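# Hook the fallen bracket onto the free drip-rack peg

## Task

Using the hooked rod, retrieve the freshly plated bracket lying on the floor of the drained tank, hang it by its hole on the drip rack's unoccupied peg, then withdraw the rod from the hole. The robot must never touch any bracket, and the brackets already on pegs must stay there.

## Robot and tools

Robot: two six-joint arms, left_arm and right_arm, each ending in a two-finger parallel gripper. The brackets may only be handled through the hooked rod. The robot itself must never contact a bracket.

Frames. Scene frame: origin at table-top height midway between the nominal bases, +z up, +x out over the table, left_arm toward +y. Calibrated bases: left_arm at (+0.042, +0.465, +0.025) m, right_arm at (+0.017, -0.377, +0.025) m, each turned very slightly about z. Reported hand positions (m), quaternions (wxyz) and velocities are in each arm's own base frame. Commanded offsets are along the axes of that arm's current Hand target. Gripper axes: fingers point along +z, close along x. end_effector_position is the point between the pads; fingertips extend 17.5 mm past it. A block up to 12 cm long sticks out from the last joint toward the gripper's -y and turns with it.

The 18-number row, used by both motion tools: one flat list covering both arms. Numbers 1-9 are left: dx, dy, dz, rx, ry, rz, gripper position, force_limit, speed. Numbers 10-18 are the same for right. All lie in [-1, 1]. The six pose numbers are offsets, not poses, measured from that arm's Hand target as it was when the call began. 1.0 equals 0.6 m of travel or 180 degrees; rx, ry, rz form a single rotation vector. Sending all six pose zeros requests nothing new for that arm, but its three gripper numbers are always live commands, so resend the previous values to keep it unchanged (0 is a real value).

Gripper numbers: position +1 = open 50 mm, about -0.65 = pads meet, -1 = close until blocked (use this to grip). force_limit maps -1/0/+1 to roughly 20/102/185 N per pad, and the final force may exceed it by about 15 N. speed maps -1/0/+1 to 20/85/150 mm/s. Both start at +1. A new force_limit or speed only applies after a position change of at least 0.01. object_status: 0 moving, 1 blocked while opening, 2 blocked while closing (a held grip), 3 reached the target or pads met. Opening in mm is about (250 - position_measured) x 0.202.

execute_actions(actions, cameras): actions is a list of actions; each action is a table of up to 15 rows, one per 1/30 s step, and a short table repeats its final row to 15 steps. Every row is an offset from the start of its action, not from the row before; consecutive actions accumulate. Images return only when actions is empty or cameras names them.

move(target, speed, blend, stop_force, zero, blocking, cameras): target is one 18-number row or a list of up to 15 rows, each offset from the same starting Hand targets. The gripper travels straight with no obstacle avoidance. speed is m/s, 0.002 to 3.6 (default 0.25); turning is capped at twice that in rad/s; one value or one per target. blend in m rounds corners (0 = stop at each). stop_force, 3 to 120 N for both arms, ends an arm's path once it feels that much push against its travel; it then backs off slightly and its Hand target becomes that pose. With stop_force, every row in a list must carry identical finger numbers, and blocking=false is not allowed. It is unreliable while the gripper rotates or for light, loose objects. Omit it when backing away from something you are pressing. zero (default true) rezeros the force baseline before the move. The move: line reports done, off_target, moving, held, fault, and limits such as paced or held. Whole path is capped at 10 s.

wait(seconds): 0 to 3600, sends nothing new. stop(): brakes a running move. zoom_image(camera, region [x0,y0,x1,y1], at most 504x504 px) magnifies the newest image. zero_wrist_force(arm) rebaselines that arm's sensor. finished_scene(scene) ends the current scene, irreversibly; scene is its number.

Cameras: cam_head_left, cam_head_right, cam_high, cam_low, cam_left_wrist, cam_right_wrist, all 672x504.

Results: Hand target is the last commanded pose after clipping. Orientation is clipped to within 32 degrees of the measured one each step. The gripper often rests slightly short; send the remainder as an offset. Joint torques include drive output and friction. Wrist force/torque are in the gripper's axes, and a third line shows the peak since the last report. Velocities are omitted when joints are still.

Avoid: faults. Outside force near 150 N or joint contact torque at its limit stops an arm for 10 s (wrist limits 25.4 N m, about 10-13 N m of usable push). Commanding even slightly past a firm contact can trigger this. Do not move the gripper near its own base (the elbow may whip round), and do not let the arms hit or squeeze each other. Motors above 85 C brake the arm for 30-60 s. Never drop the rod or bracket from height, knock other brackets off pegs, slam fixed objects, or let anything leave the table. Move slowly near contacts.

Each tool is called after "Call:" as name([rows], argument=value, ...), one row to a line, values as JSON.

## Session

Call:
execute_actions(actions=[])

Scene clock: 0.00 s.
left_arm: end_effector_position=(+0.2075, -0.3654, +0.2579) position_measured=2 object_status=3 end_effector_quat_wxyz=(-0.137, +0.237, +0.930, +0.245) | right_arm: end_effector_position=(+0.7218, +0.0818, +0.2635) position_measured=3 object_status=3 end_effector_quat_wxyz=(-0.067, +0.878, -0.473, -0.012)
Joint positions: left_arm=[-1.36 -1.411 1.545 -1.136 -1.597 -2.425] | right_arm=[3.398 -2.085 -1.107 -1.447 1.685 2.82]
Joint velocities: within noise
Joint torques (N m): no reading
Motor temperatures (°C): left_arm=[36 34 34 42 36 44] | right_arm=[34 34 35 44 40 39]
Wrist force (N): no reading
Wrist torque (N m): no reading
Wrist force, peak (N): no reading
Hand target: left_arm +0.2075, -0.3654, +0.2579; -0.137, +0.237, +0.930, +0.245 | right_arm +0.7218, +0.0818, +0.2635; -0.067, +0.878, -0.473, -0.012
Tool commands: left_gripper/position=+1.0 left_gripper/force_limit=+1.0 left_gripper/speed=+1.0 right_gripper/position=+1.0 right_gripper/force_limit=+1.0 right_gripper/speed=+1.0

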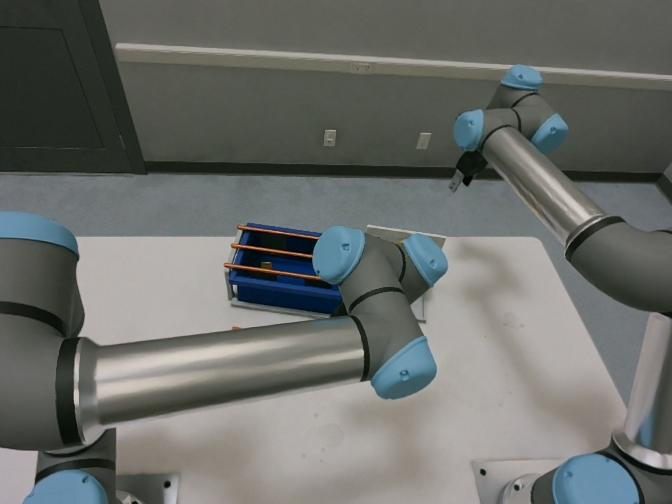

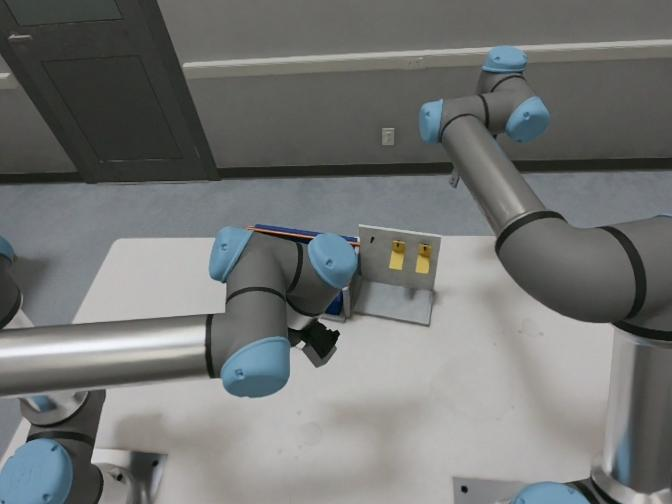

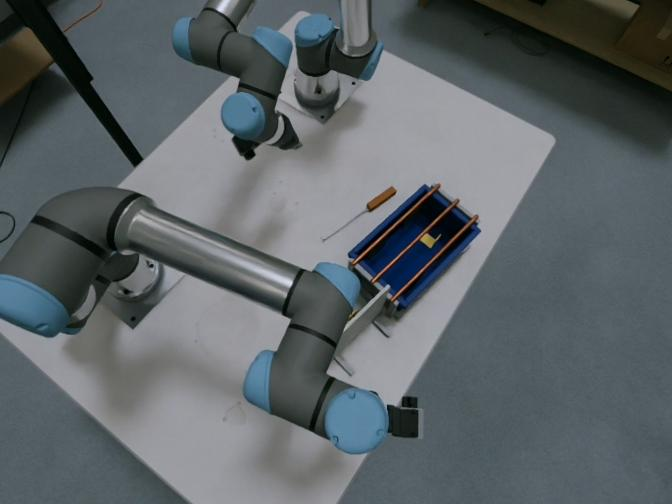

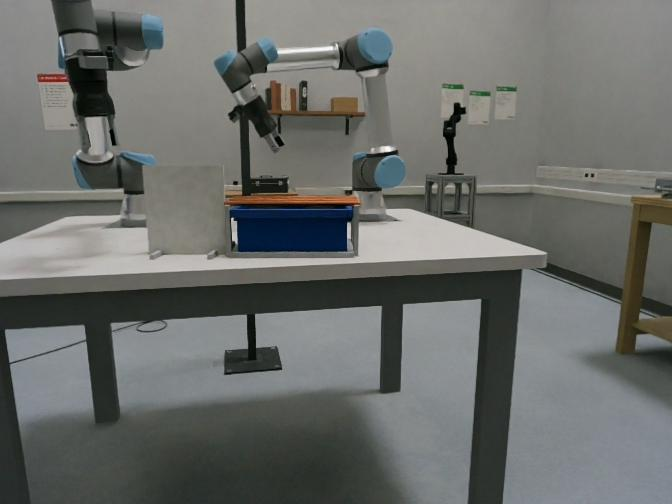

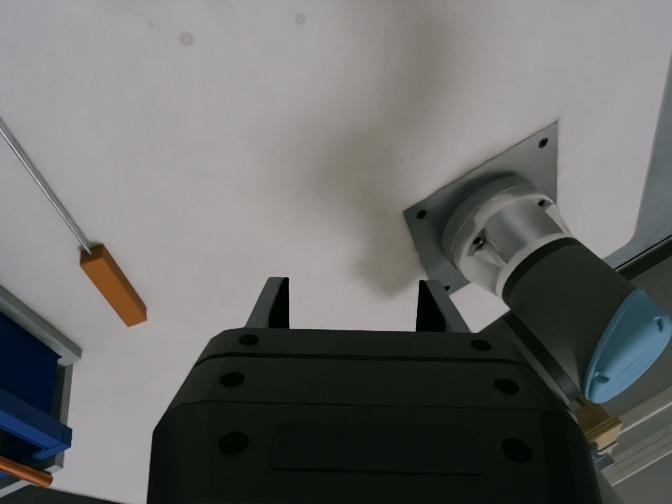

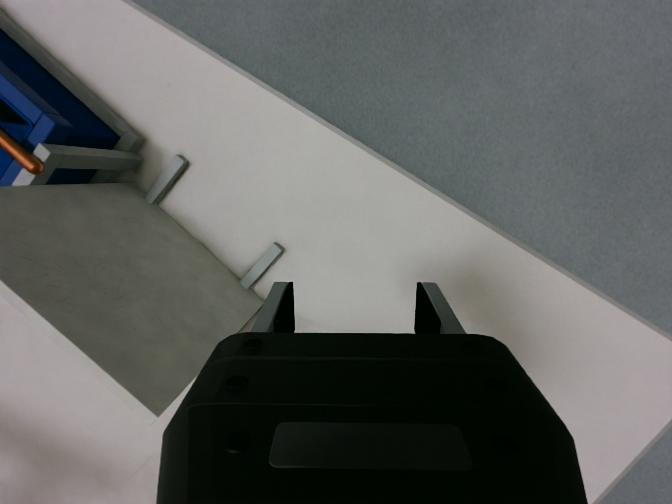

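Call:
move(target=[0.28,0.45,-0.063,0,0,0,1,1,1,-0.267,0.512,-0.2,0,0,0,1,1,1], cameras=["all"], speed=0.4)

Scene clock: 24.83 s.
left_arm: end_effector_position=(+0.2067, -0.1152, +0.4575) position_measured=2 object_status=3 end_effector_quat_wxyz=(-0.137, +0.237, +0.930, +0.245) | right_arm: end_effector_position=(+0.3727, +0.0327, +0.3636) position_measured=3 object_status=3 end_effector_quat_wxyz=(-0.067, +0.878, -0.473, -0.012)
Joint positions: left_arm=[-1.193 -1.859 1.441 -0.587 -1.507 -2.284] | right_arm=[3.517 -1.206 -1.802 -1.618 1.675 2.939]
Joint torques (N m): left_arm=[-4.83 -17.15 -20.62 1.61 -0.06 -0.29] | right_arm=[-10.32 18.77 22.44 1.89 1.48 -1.7]
Wrist force (N): left_arm=[0.1 0.0 -0.1] | right_arm=[-0.3 0.0 -0.3]
Wrist torque (N m): left_arm=[-0.01 0.00 0.06] | right_arm=[-0.02 0.10 0.13]
Wrist force, peak (N): left_arm=[2.2 3.6 -0.5] | right_arm=[-1.9 4.3 -1.8]
Hand target: left_arm +0.2067, -0.1151, +0.4576; -0.137, +0.237, +0.930, +0.245 | right_arm +0.3725, +0.0326, +0.3636; -0.067, +0.878, -0.473, -0.012
Off the commanded pose: left_arm 0.000 m, 0 deg | right_arm 0.000 m, 0 deg.
move: done

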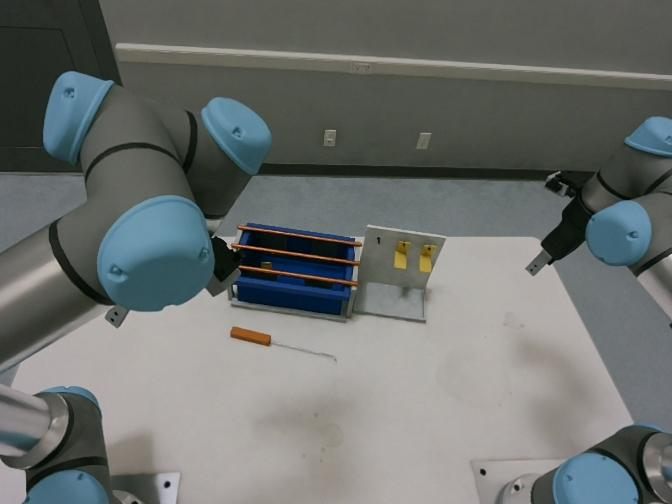

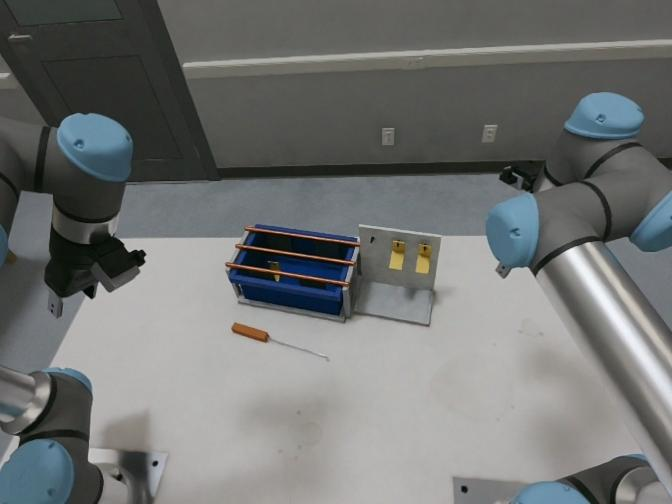

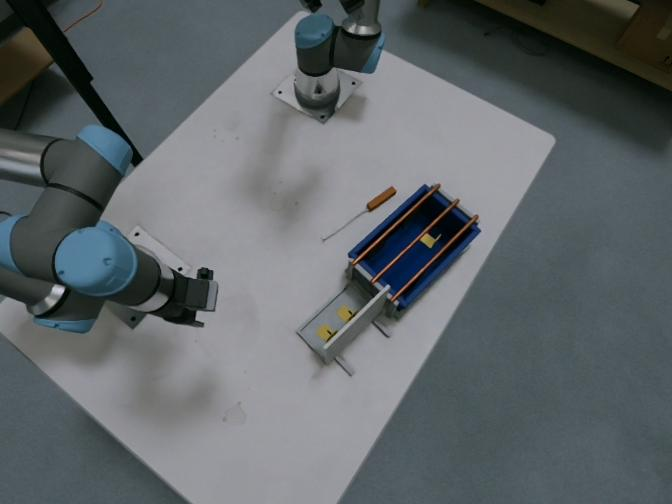

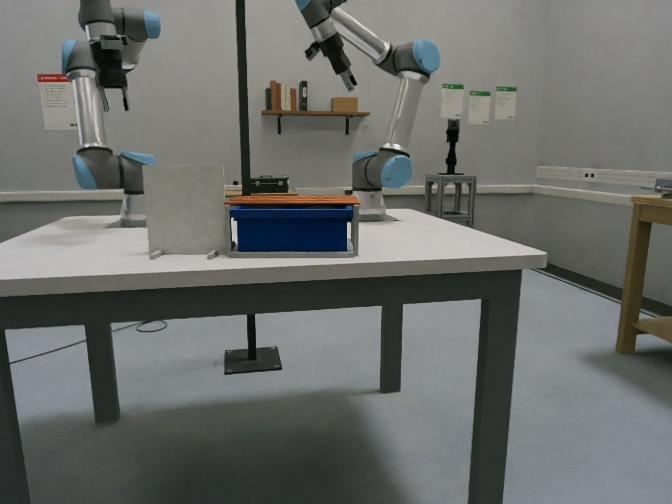

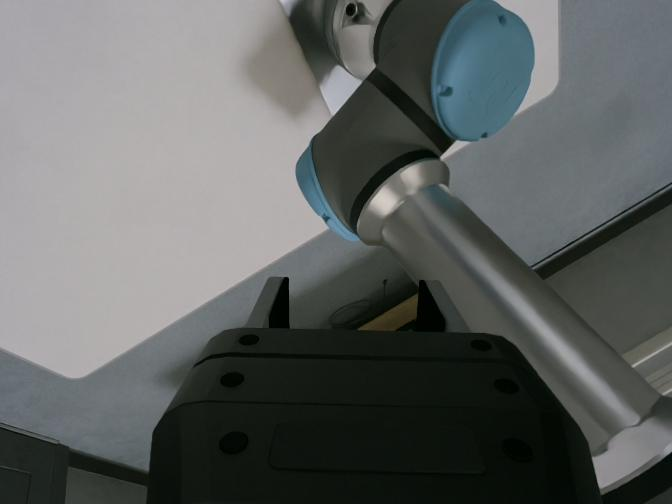

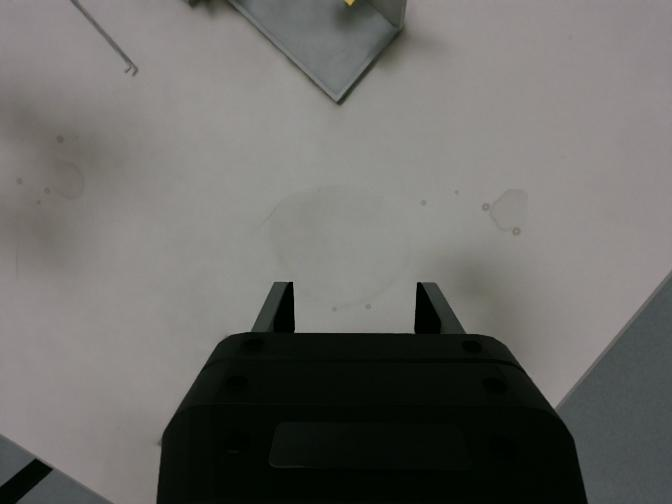

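Call:
zoom_image(camera="cam_head_left", region=[220, 210, 460, 390])

Call:
zoom_image(camera="cam_head_right", region=[220, 210, 460, 390])

Call:
zoom_image(camera="cam_high", region=[290, 170, 500, 390])

Call:
zoom_image(camera="cam_low", region=[140, 160, 380, 270])

Call:
zoom_image(camera="cam_right_wrist", region=[60, 0, 180, 90])

Scaled by 2.100.

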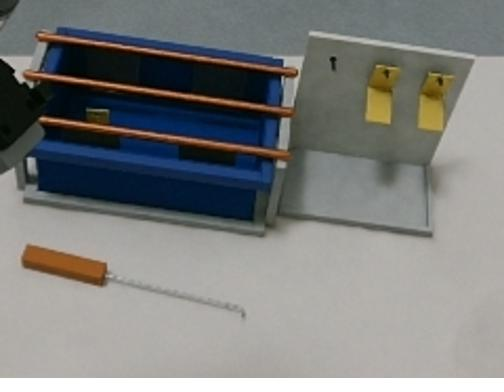

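Scaled by 2.100.

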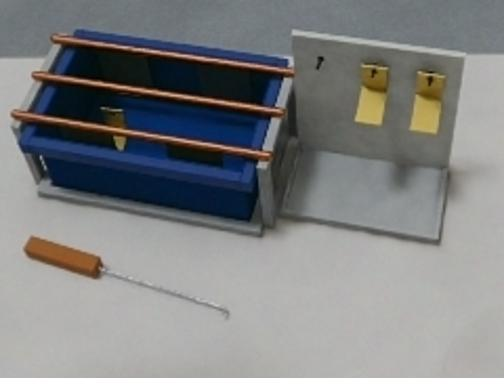

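Scaled by 2.291.

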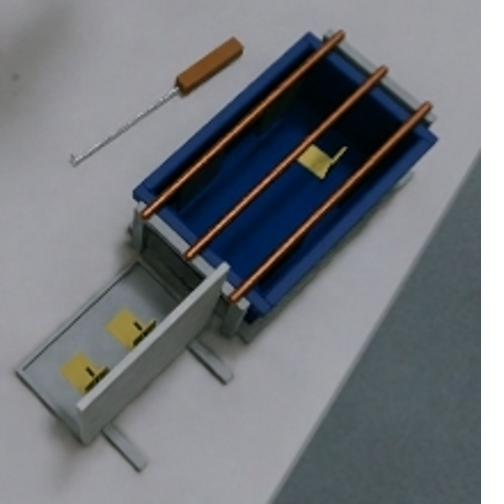

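Scaled by 2.100.

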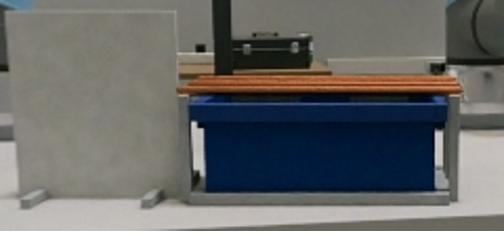

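Scaled by 4.200.

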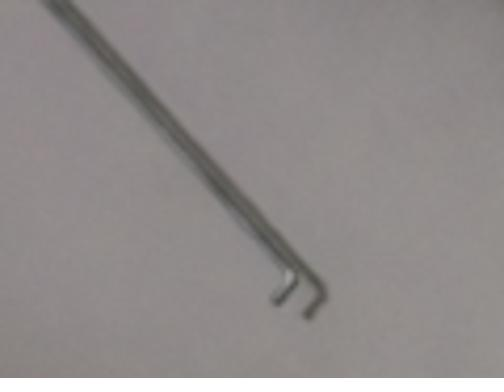

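Call:
move(target=[-0.527,-0.22,-0.077,-0.12,-0.214,0.811,1,1,1,0,0,0,0,0,0,1,1,1], cameras=["cam_left_wrist","cam_head_left","cam_high"], speed=0.5)

Scene clock: 96.23 s.
left_arm: end_effector_position=(+0.4152, -0.3584, +0.3278) position_measured=2 object_status=3 end_effector_quat_wxyz=(+0.000, +1.000, +0.001, +0.001) end_effector_velocity=(+0.000, +0.000, -0.002) end_effector_angular_velocity=(+0.002, +0.003, -0.006) | right_arm: end_effector_position=(+0.3725, +0.0326, +0.3636) position_measured=3 object_status=3 end_effector_quat_wxyz=(-0.067, +0.878, -0.473, -0.012)
Joint positions: left_arm=[-0.958 -1.478 1.475 -1.57 -1.569 0.611] | right_arm=[3.517 -1.206 -1.802 -1.618 1.675 2.94]
Joint velocities: left_arm=[0 0.002 0.001 0.001 -0.001 0.005] | right_arm=[within noise]
Joint torques (N m): left_arm=[-13.62 -28.98 -11.56 -1.65 -0.54 2.07] | right_arm=[-14.31 21.46 15.29 0.57 2.24 2.12]
Wrist force (N): left_arm=[1.3 -0.1 1.5] | right_arm=[-0.2 0.1 -0.3]
Wrist torque (N m): left_arm=[-0.10 -0.03 -0.19] | right_arm=[-0.01 0.07 0.14]
Wrist force, peak (N): left_arm=[2.1 0.8 2.1] | right_arm=[-0.2 0.3 -0.9]
Hand target: left_arm +0.4151, -0.3585, +0.3277; +0.000, +1.000, +0.001, +0.001 | right_arm +0.3725, +0.0326, +0.3636; -0.067, +0.878, -0.473, -0.012
Off the commanded pose: left_arm 0.000 m, 0 deg | right_arm 0.000 m, 0 deg.
move: done
Images, in order (width x height): cam_head_left 672x504, cam_high 672x504, cam_left_wrist 672x504.

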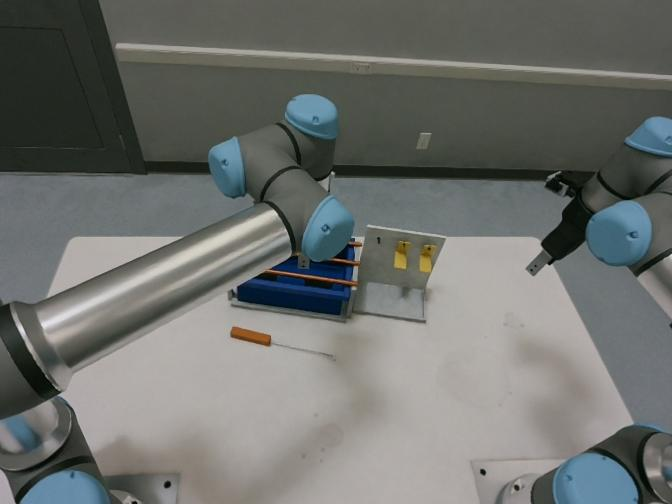

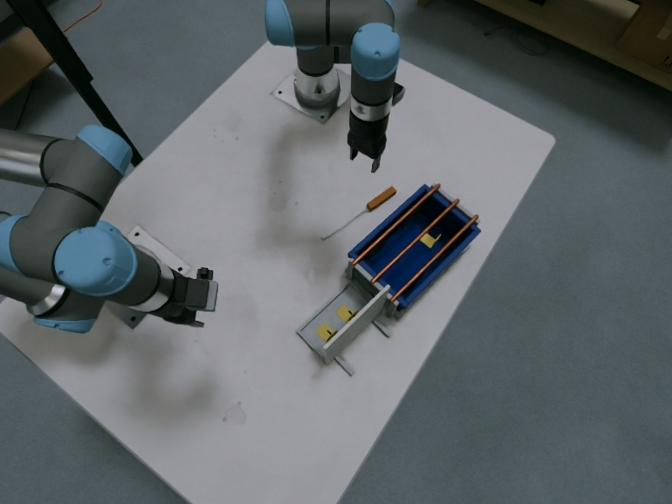

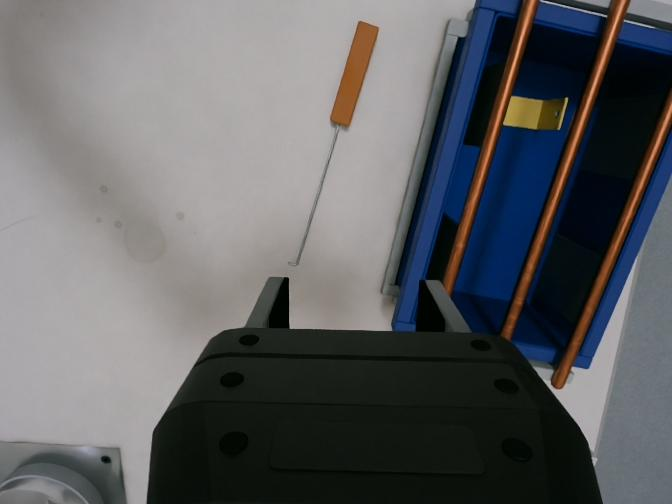

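Call:
zoom_image(camera="cam_left_wrist", region=[270, 10, 390, 280])

Call:
zoom_image(camera="cam_left_wrist", region=[460, 70, 600, 170])

Call:
zoom_image(camera="cam_left_wrist", region=[280, 240, 320, 280])

Scaled by 1.867.

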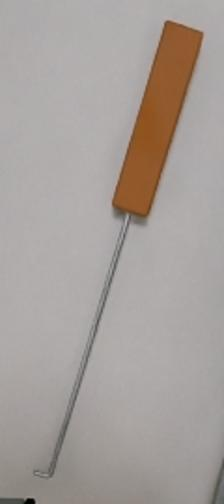

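Scaled by 3.600.

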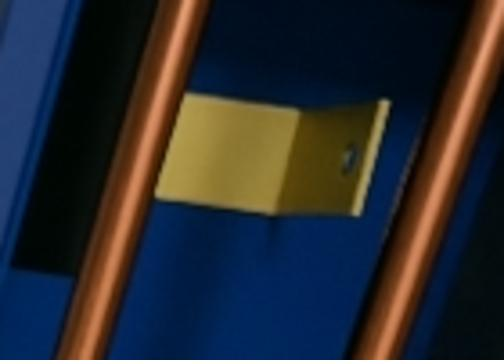

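Scaled by 12.600.

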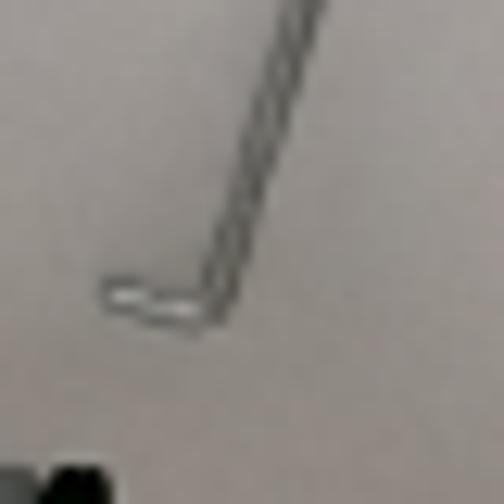

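Call:
move(target=[0.033,-0.133,0.167,0,0,0.097,1,1,1,0,0,0,0,0,0,1,1,1], cameras=["cam_left_wrist","cam_high"])

Scene clock: 149.57 s.
left_arm: end_effector_position=(+0.4350, -0.2787, +0.2276) position_measured=2 object_status=3 end_effector_quat_wxyz=(+0.000, +0.989, -0.151, +0.001) end_effector_velocity=(+0.000, +0.000, -0.001) end_effector_angular_velocity=(+0.002, +0.001, -0.008) | right_arm: end_effector_position=(+0.3725, +0.0326, +0.3636) position_measured=3 object_status=3 end_effector_quat_wxyz=(-0.067, +0.878, -0.473, -0.012)
Joint positions: left_arm=[-0.831 -1.524 1.783 -1.832 -1.57 1.042] | right_arm=[3.517 -1.206 -1.802 -1.618 1.675 2.94]
Joint velocities: left_arm=[0 0.001 0 0.001 0.001 0.008] | right_arm=[within noise]
Joint torques (N m): left_arm=[-4.51 -24.1 -18.63 -4.46 0.71 1.69] | right_arm=[-14.77 20.71 16.11 0.55 1.95 1.78]
Wrist force (N): left_arm=[1.0 0.0 1.6] | right_arm=[-0.3 0.0 -0.6]
Wrist torque (N m): left_arm=[-0.07 0.02 -0.18] | right_arm=[-0.01 0.11 0.15]
Wrist force, peak (N): left_arm=[0.9 -1.7 3.8] | right_arm=[-0.2 0.1 -1.0]
Hand target: left_arm +0.4350, -0.2787, +0.2275; +0.000, +0.989, -0.151, +0.001 | right_arm +0.3725, +0.0326, +0.3636; -0.067, +0.878, -0.473, -0.012
Off the commanded pose: left_arm 0.000 m, 0 deg | right_arm 0.000 m, 0 deg.
move: done
Images, in order (width x height): cam_high 672x504, cam_left_wrist 672x504.

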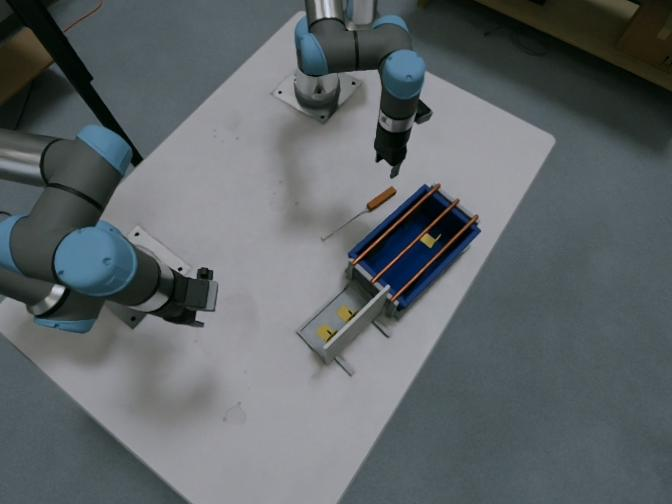

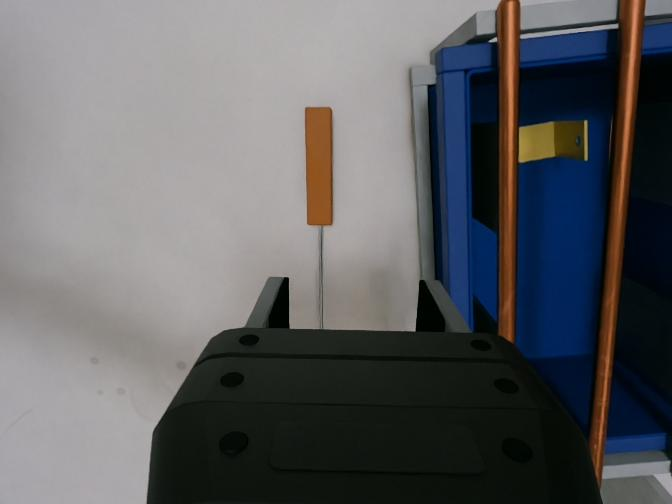

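Call:
move(target=[-0.0375,-0.09,0.22,0,0,0,1,1,1,0,0,0,0,0,0,1,1,1], cameras=["cam_left_wrist"])

Scene clock: 184.97 s.
left_arm: end_effector_position=(+0.4300, -0.2206, +0.0956) position_measured=2 object_status=3 end_effector_quat_wxyz=(+0.000, +0.989, -0.151, +0.001) | right_arm: end_effector_position=(+0.3725, +0.0326, +0.3636) position_measured=3 object_status=3 end_effector_quat_wxyz=(-0.067, +0.878, -0.473, -0.012)
Joint positions: left_arm=[-0.754 -1.46 2.088 -2.201 -1.57 1.12] | right_arm=[3.517 -1.206 -1.802 -1.618 1.675 2.94]
Joint torques (N m): left_arm=[-13.44 -24.84 -11.88 -5.3 -1.23 -0.7] | right_arm=[-13.86 19.3 15.98 0.53 1.96 1.92]
Wrist force (N): left_arm=[1.1 0.2 1.4] | right_arm=[-0.1 -0.1 -0.7]
Wrist torque (N m): left_arm=[-0.03 0.00 -0.10] | right_arm=[-0.03 0.06 0.13]
Wrist force, peak (N): left_arm=[0.3 -1.3 4.7] | right_arm=[-0.3 0.6 -1.1]
Hand target: left_arm +0.4299, -0.2206, +0.0955; +0.000, +0.989, -0.151, +0.001 | right_arm +0.3725, +0.0326, +0.3636; -0.067, +0.878, -0.473, -0.012
Off the commanded pose: left_arm 0.000 m, 0 deg | right_arm 0.000 m, 0 deg.
move: done

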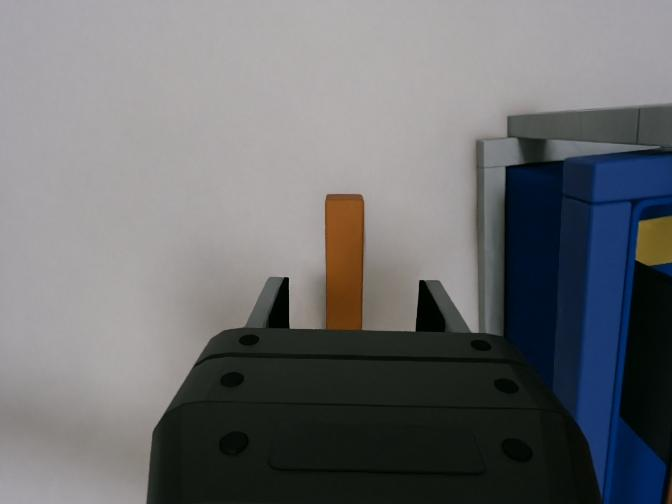

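Call:
move([
  [0,0,0.125,0,0,0,1,1,1,0,0,0,0,0,0,1,1,1],
  [0,0,0.17,0,0,0,1,1,1,0,0,0,0,0,0,1,1,1],
], cameras=["cam_left_wrist"], speed=[0.15,0.03], stop_force=8, blend=[0.01,0])

Scene clock: 200.90 s.
left_arm: end_effector_position=(+0.4301, -0.2207, -0.0063) position_measured=2 object_status=3 end_effector_quat_wxyz=(+0.000, +0.989, -0.151, +0.001) | right_arm: end_effector_position=(+0.3725, +0.0326, +0.3636) position_measured=3 object_status=3 end_effector_quat_wxyz=(-0.067, +0.878, -0.473, -0.012)
Joint positions: left_arm=[-0.754 -1.26 2.19 -2.503 -1.57 1.12] | right_arm=[3.517 -1.206 -1.802 -1.618 1.675 2.94]
Joint torques (N m): left_arm=[0.07 -40.71 -32.02 -4.84 -0.16 -0.89] | right_arm=[-14.84 19.86 14.79 0.75 2.07 1.81]
Wrist force (N): left_arm=[1.0 0.1 1.9] | right_arm=[-0.3 0.4 -1.0]
Wrist torque (N m): left_arm=[-0.07 0.02 -0.14] | right_arm=[0.05 0.10 0.14]
Wrist force, peak (N): left_arm=[-5.4 -5.6 -36.0] | right_arm=[-0.3 0.5 -1.0]
Hand target: left_arm +0.4301, -0.2207, -0.0063; +0.000, +0.989, -0.151, +0.001 | right_arm +0.3725, +0.0326, +0.3636; -0.067, +0.878, -0.473, -0.012
Off the commanded pose: left_arm 0.000 m, 0 deg | right_arm 0.000 m, 0 deg.
move: contact (left_arm); path passed 1 of 2 targets

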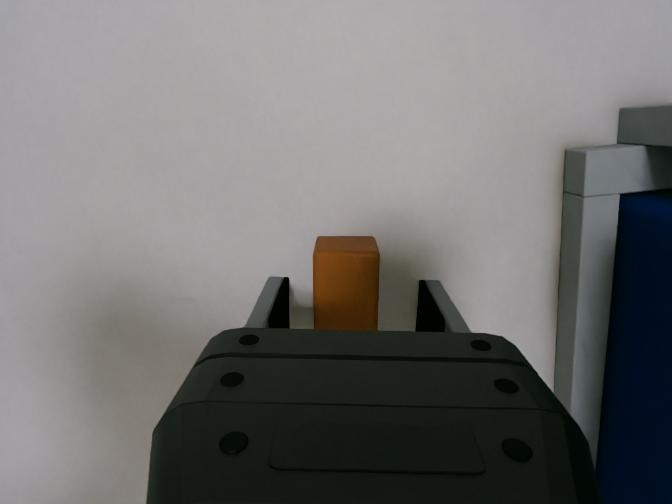

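Call:
move([
  [0,0,-0.004,0,0,0,1,1,1,0,0,0,0,0,0,1,1,1],
  [0,0,-0.004,0,0,0,-1,-0.5,-0.5,0,0,0,0,0,0,1,1,1],
  [0,0,-0.25,0,0,0,-1,-0.5,-0.5,0,0,0,0,0,0,1,1,1],
], cameras=["cam_left_wrist","cam_head_right","cam_high"], speed=0.15)

Scene clock: 210.27 s.
left_arm: end_effector_position=(+0.4299, -0.2206, +0.1437) position_measured=143 object_status=2 end_effector_quat_wxyz=(+0.000, +0.989, -0.151, +0.001) | right_arm: end_effector_position=(+0.3725, +0.0326, +0.3636) position_measured=3 object_status=3 end_effector_quat_wxyz=(-0.067, +0.878, -0.473, -0.012)
Joint positions: left_arm=[-0.754 -1.528 2.018 -2.063 -1.57 1.12] | right_arm=[3.517 -1.206 -1.802 -1.618 1.675 2.94]
Joint torques (N m): left_arm=[-13.33 -33.55 -17.26 -0.38 0.8 -1.61] | right_arm=[-14.57 17.92 15.87 0.88 2.14 1.77]
Wrist force (N): left_arm=[0.6 0.4 2.2] | right_arm=[0.1 0.1 -0.5]
Wrist torque (N m): left_arm=[0.04 0.08 -0.11] | right_arm=[0.00 0.03 0.14]
Wrist force, peak (N): left_arm=[0.7 -0.1 4.8] | right_arm=[0.0 0.1 -1.2]
Hand target: left_arm +0.4298, -0.2206, +0.1437; +0.000, +0.989, -0.151, +0.001 | right_arm +0.3725, +0.0326, +0.3636; -0.067, +0.878, -0.473, -0.012
Off the commanded pose: left_arm 0.000 m, 0 deg | right_arm 0.000 m, 0 deg.
move: done
Images, in order (width x height): cam_head_right 672x504, cam_high 672x504, cam_left_wrist 672x504.

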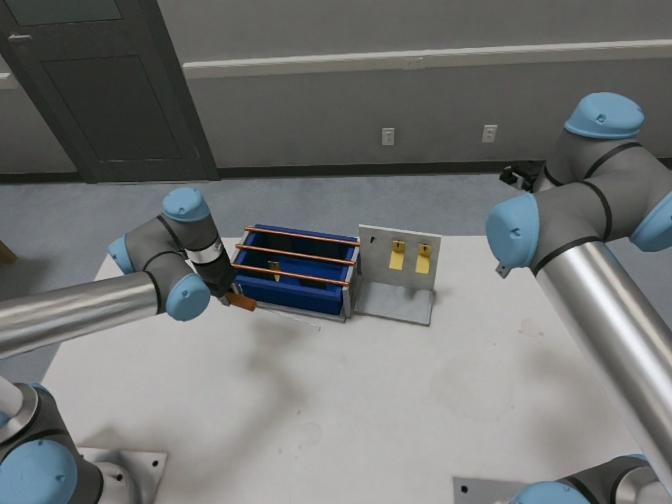

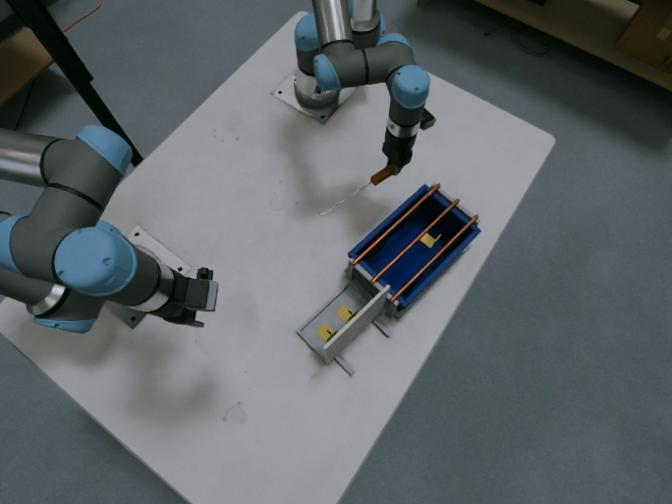

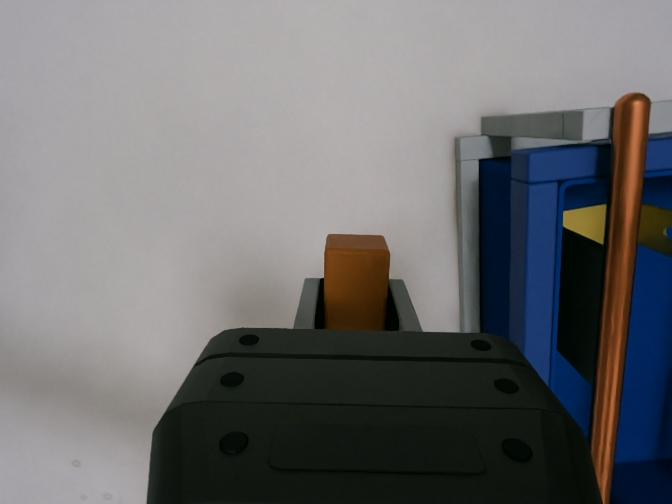

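Call:
move([
  [0,0,-0.45,0,0,0.5,-1,-0.5,-0.5,0,0,0,0,0,0,1,1,1],
  [0,0,-0.45,0,0,0.99,-1,-0.5,-0.5,-0.025,-0.21,0.08,0.13,-0.077,-0.142,1,1,1],
  [0,0,-0.45,0,0.7071,0.7071,-1,-0.5,-0.5,-0.051,-0.43,0.167,0.261,-0.155,-0.285,1,1,1],
], cameras=["all"], speed=0.5, blend=[0.03,0.03,0])

Scene clock: 272.37 s.
left_arm: end_effector_position=(+0.4292, -0.2209, +0.4139) position_measured=143 object_status=2 end_effector_quat_wxyz=(-0.086, +0.091, +0.716, -0.687) | right_arm: end_effector_position=(+0.5749, +0.2109, +0.2941) position_measured=3 object_status=3 end_effector_quat_wxyz=(-0.500, +0.866, +0.000, +0.000)
Joint positions: left_arm=[-0.212 -1.521 1.767 -1.086 -3.085 5.446] | right_arm=[3.352 -1.852 -1.77 -0.745 2.582 1.973]
Joint torques (N m): left_arm=[8.36 -32.81 -13.68 -3.85 -1.11 -1.81] | right_arm=[2.05 47.8 12.87 1.69 0.16 2.9]
Wrist force (N): left_arm=[0.7 2.0 0.0] | right_arm=[0.1 -0.8 1.3]
Wrist torque (N m): left_arm=[-0.14 -0.36 -0.52] | right_arm=[-0.03 -0.14 -0.18]
Wrist force, peak (N): left_arm=[0.5 0.3 3.8] | right_arm=[-0.2 1.0 -1.5]
Hand target: left_arm +0.4291, -0.2209, +0.4138; -0.086, +0.091, +0.716, -0.687 (not the last commanded pose) | right_arm +0.5748, +0.2109, +0.2941; -0.500, +0.866, +0.000, +0.000
Off the commanded pose: left_arm 0.001 m, 4 deg | right_arm 0.000 m, 0 deg.
move: held (left_arm; a check stopped the path); limits=held
pose unreachable (left arm): on one or more control steps of this call, first in action 0 (counted from 0), this arm could not follow its commanded pose, so it was not sent that pose on those steps. It may still have moved: this result reports where it is.
cause: moving toward the commanded pose would bring two parts of the arm too close to each other (its gripper and another part of the arm, with joints 4 (wrist 1) to 6 (wrist 3) between them, 5 mm apart when it was first held).

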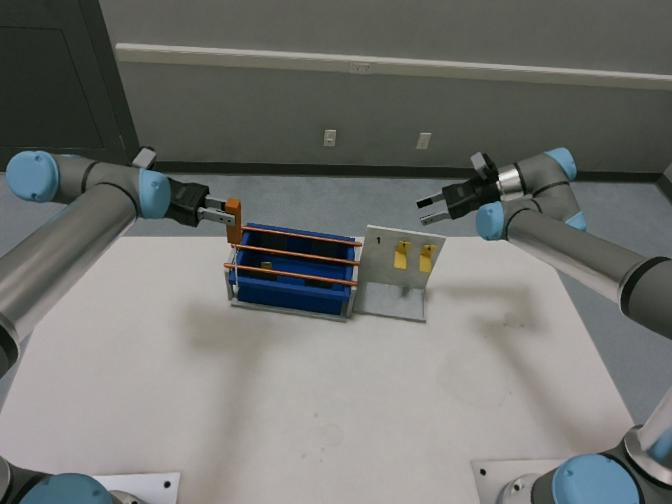

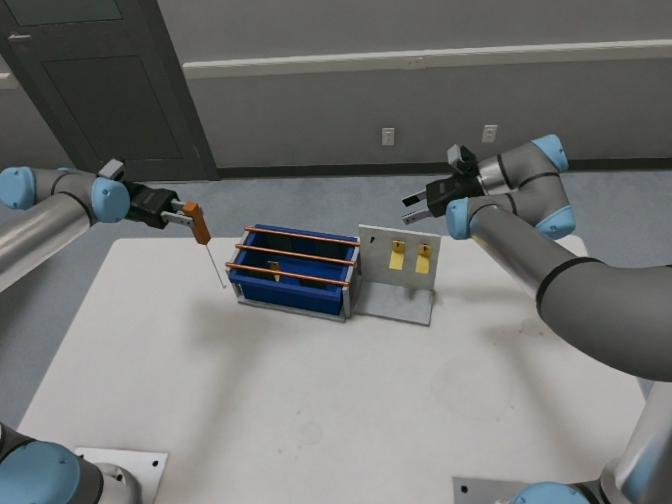

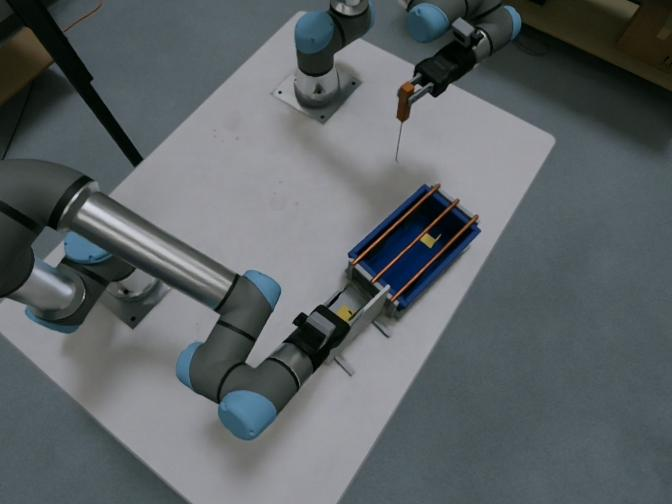

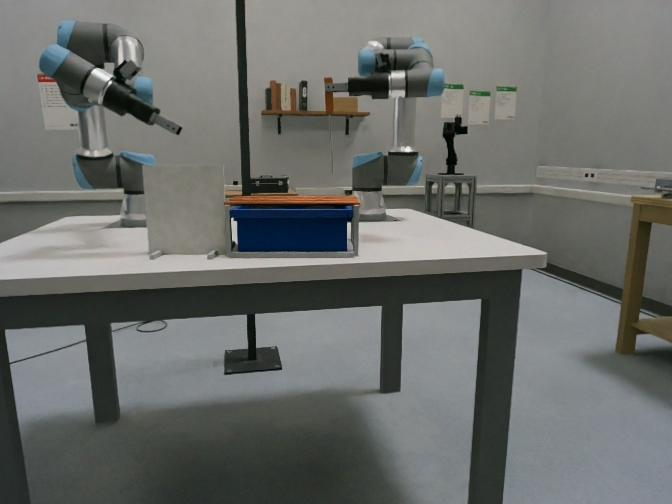

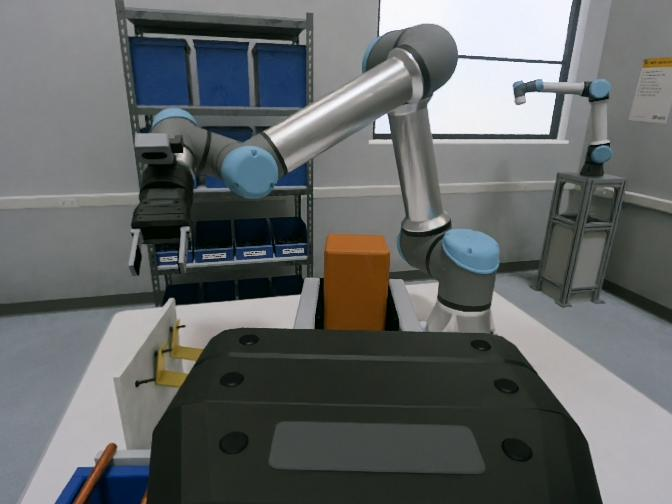

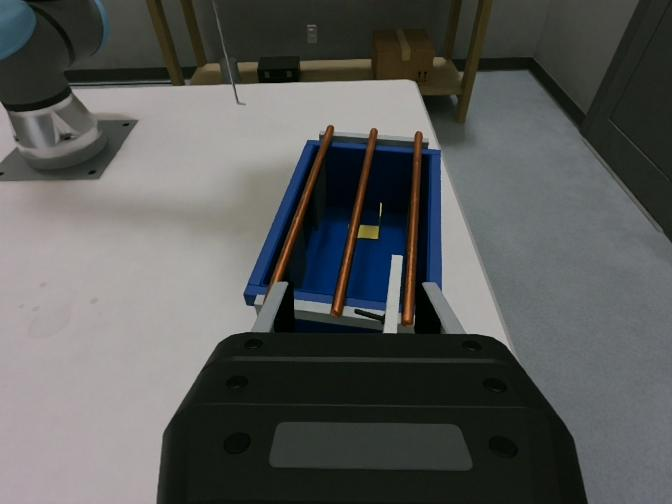

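Call:
zoom_image(camera="cam_right_wrist", region=[200, 80, 450, 330])

Call:
zoom_image(camera="cam_left_wrist", region=[90, 290, 220, 400])

Call:
zoom_image(camera="cam_head_right", region=[220, 215, 450, 330])

Scaled by 2.016.

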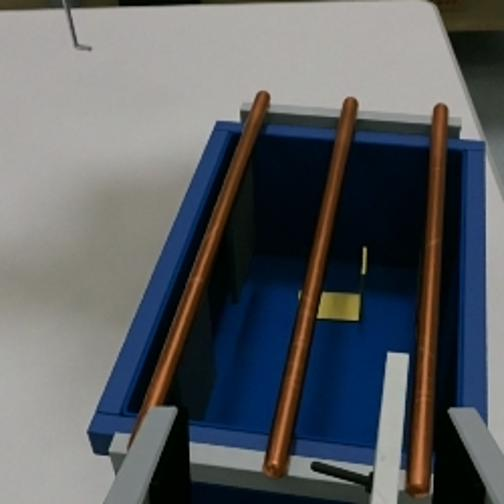

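Scaled by 3.877.

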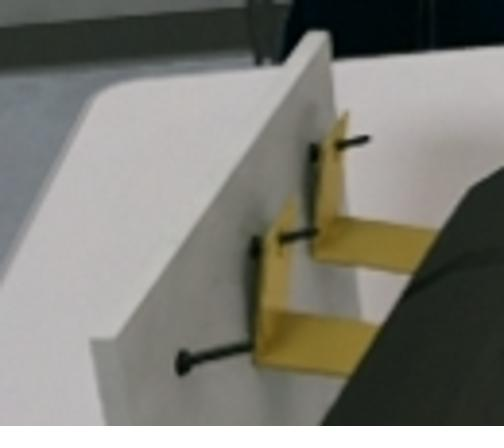

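Scaled by 2.191.

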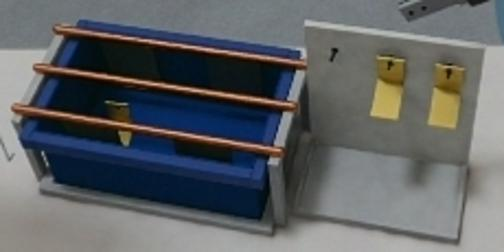

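Call:
move(target=[-0.0305,0.077,0.035,0.005,-0.038,0.1375,-1,-0.5,-0.5,0,0,0,0,0,0,1,1,1], cameras=["cam_head_right","cam_high","cam_left_wrist","cam_right_wrist"])

Call:
zoom_image(camera="cam_right_wrist", region=[200, 0, 500, 300])

Scene clock: 464.53 s.
left_arm: end_effector_position=(+0.4383, -0.2366, +0.3804) position_measured=143 object_status=2 end_effector_quat_wxyz=(+0.028, +0.186, +0.676, -0.712) | right_arm: end_effector_position=(+0.5748, +0.2109, +0.2941) position_measured=3 object_status=3 end_effector_quat_wxyz=(-0.500, +0.866, +0.000, +0.000)
Joint positions: left_arm=[-0.24 -1.488 1.902 -1.437 -3.161 5.568] | right_arm=[3.352 -1.852 -1.77 -0.745 2.582 1.973]
Joint torques (N m): left_arm=[2.49 -37.45 -38.48 -2.09 -1 -1.84] | right_arm=[12.85 47.07 12.93 0.84 0.12 2.07]
Wrist force (N): left_arm=[0.5 1.5 0.7] | right_arm=[0.2 -0.7 1.0]
Wrist torque (N m): left_arm=[-0.24 -0.22 -0.53] | right_arm=[-0.02 -0.15 -0.17]
Wrist force, peak (N): left_arm=[1.2 7.2 1.4] | right_arm=[0.1 -0.8 1.8]
Hand target: left_arm +0.4384, -0.2365, +0.3806; +0.028, +0.186, +0.676, -0.712 (not the last commanded pose) | right_arm +0.5748, +0.2109, +0.2941; -0.500, +0.866, +0.000, +0.000
Off the commanded pose: left_arm 0.016 m, 9 deg | right_arm 0.000 m, 0 deg.
move: held (left_arm; a check stopped the path); limits=held
pose unreachable (left arm): on one or more control steps of this call, first in action 0 (counted from 0), this arm could not follow its commanded pose, so it was not sent that pose on those steps. It may still have moved: this result reports where it is.
cause: moving toward the commanded pose would bring two parts of the arm too close to each other (its gripper and another part of the arm, with joints 4 (wrist 1) to 6 (wrist 3) between them, 4 mm apart when it was first held).

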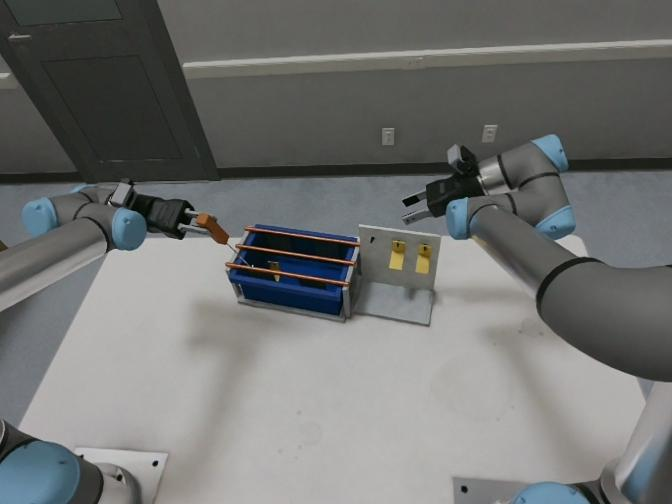

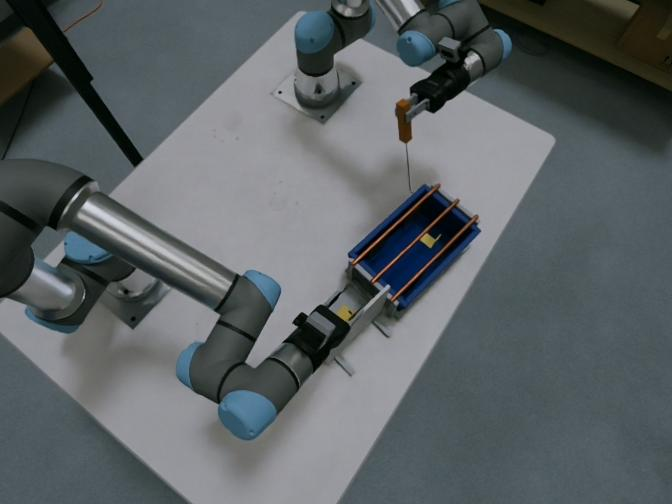

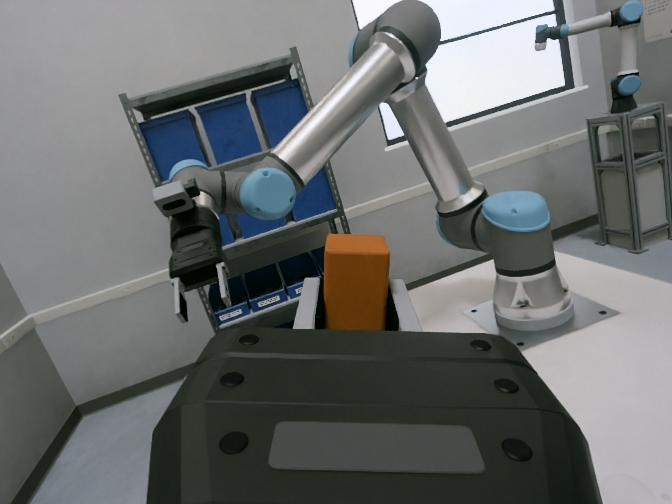

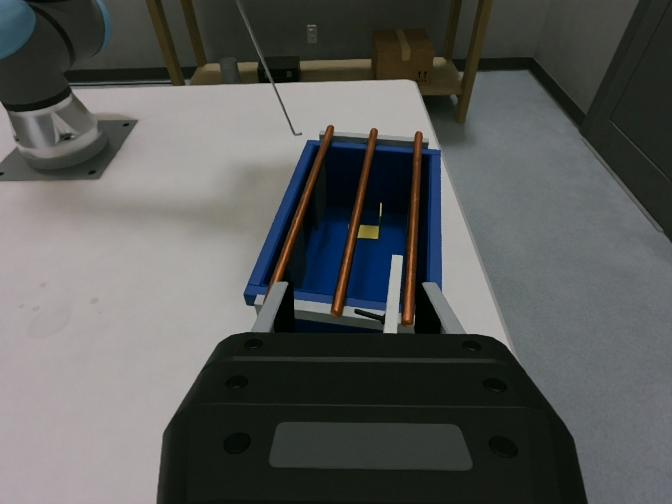

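Scaled by 1.680.

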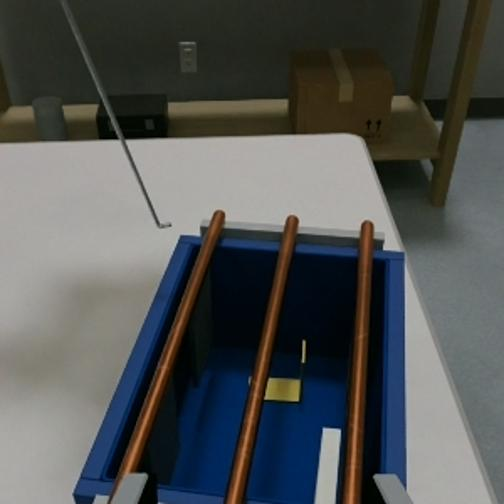

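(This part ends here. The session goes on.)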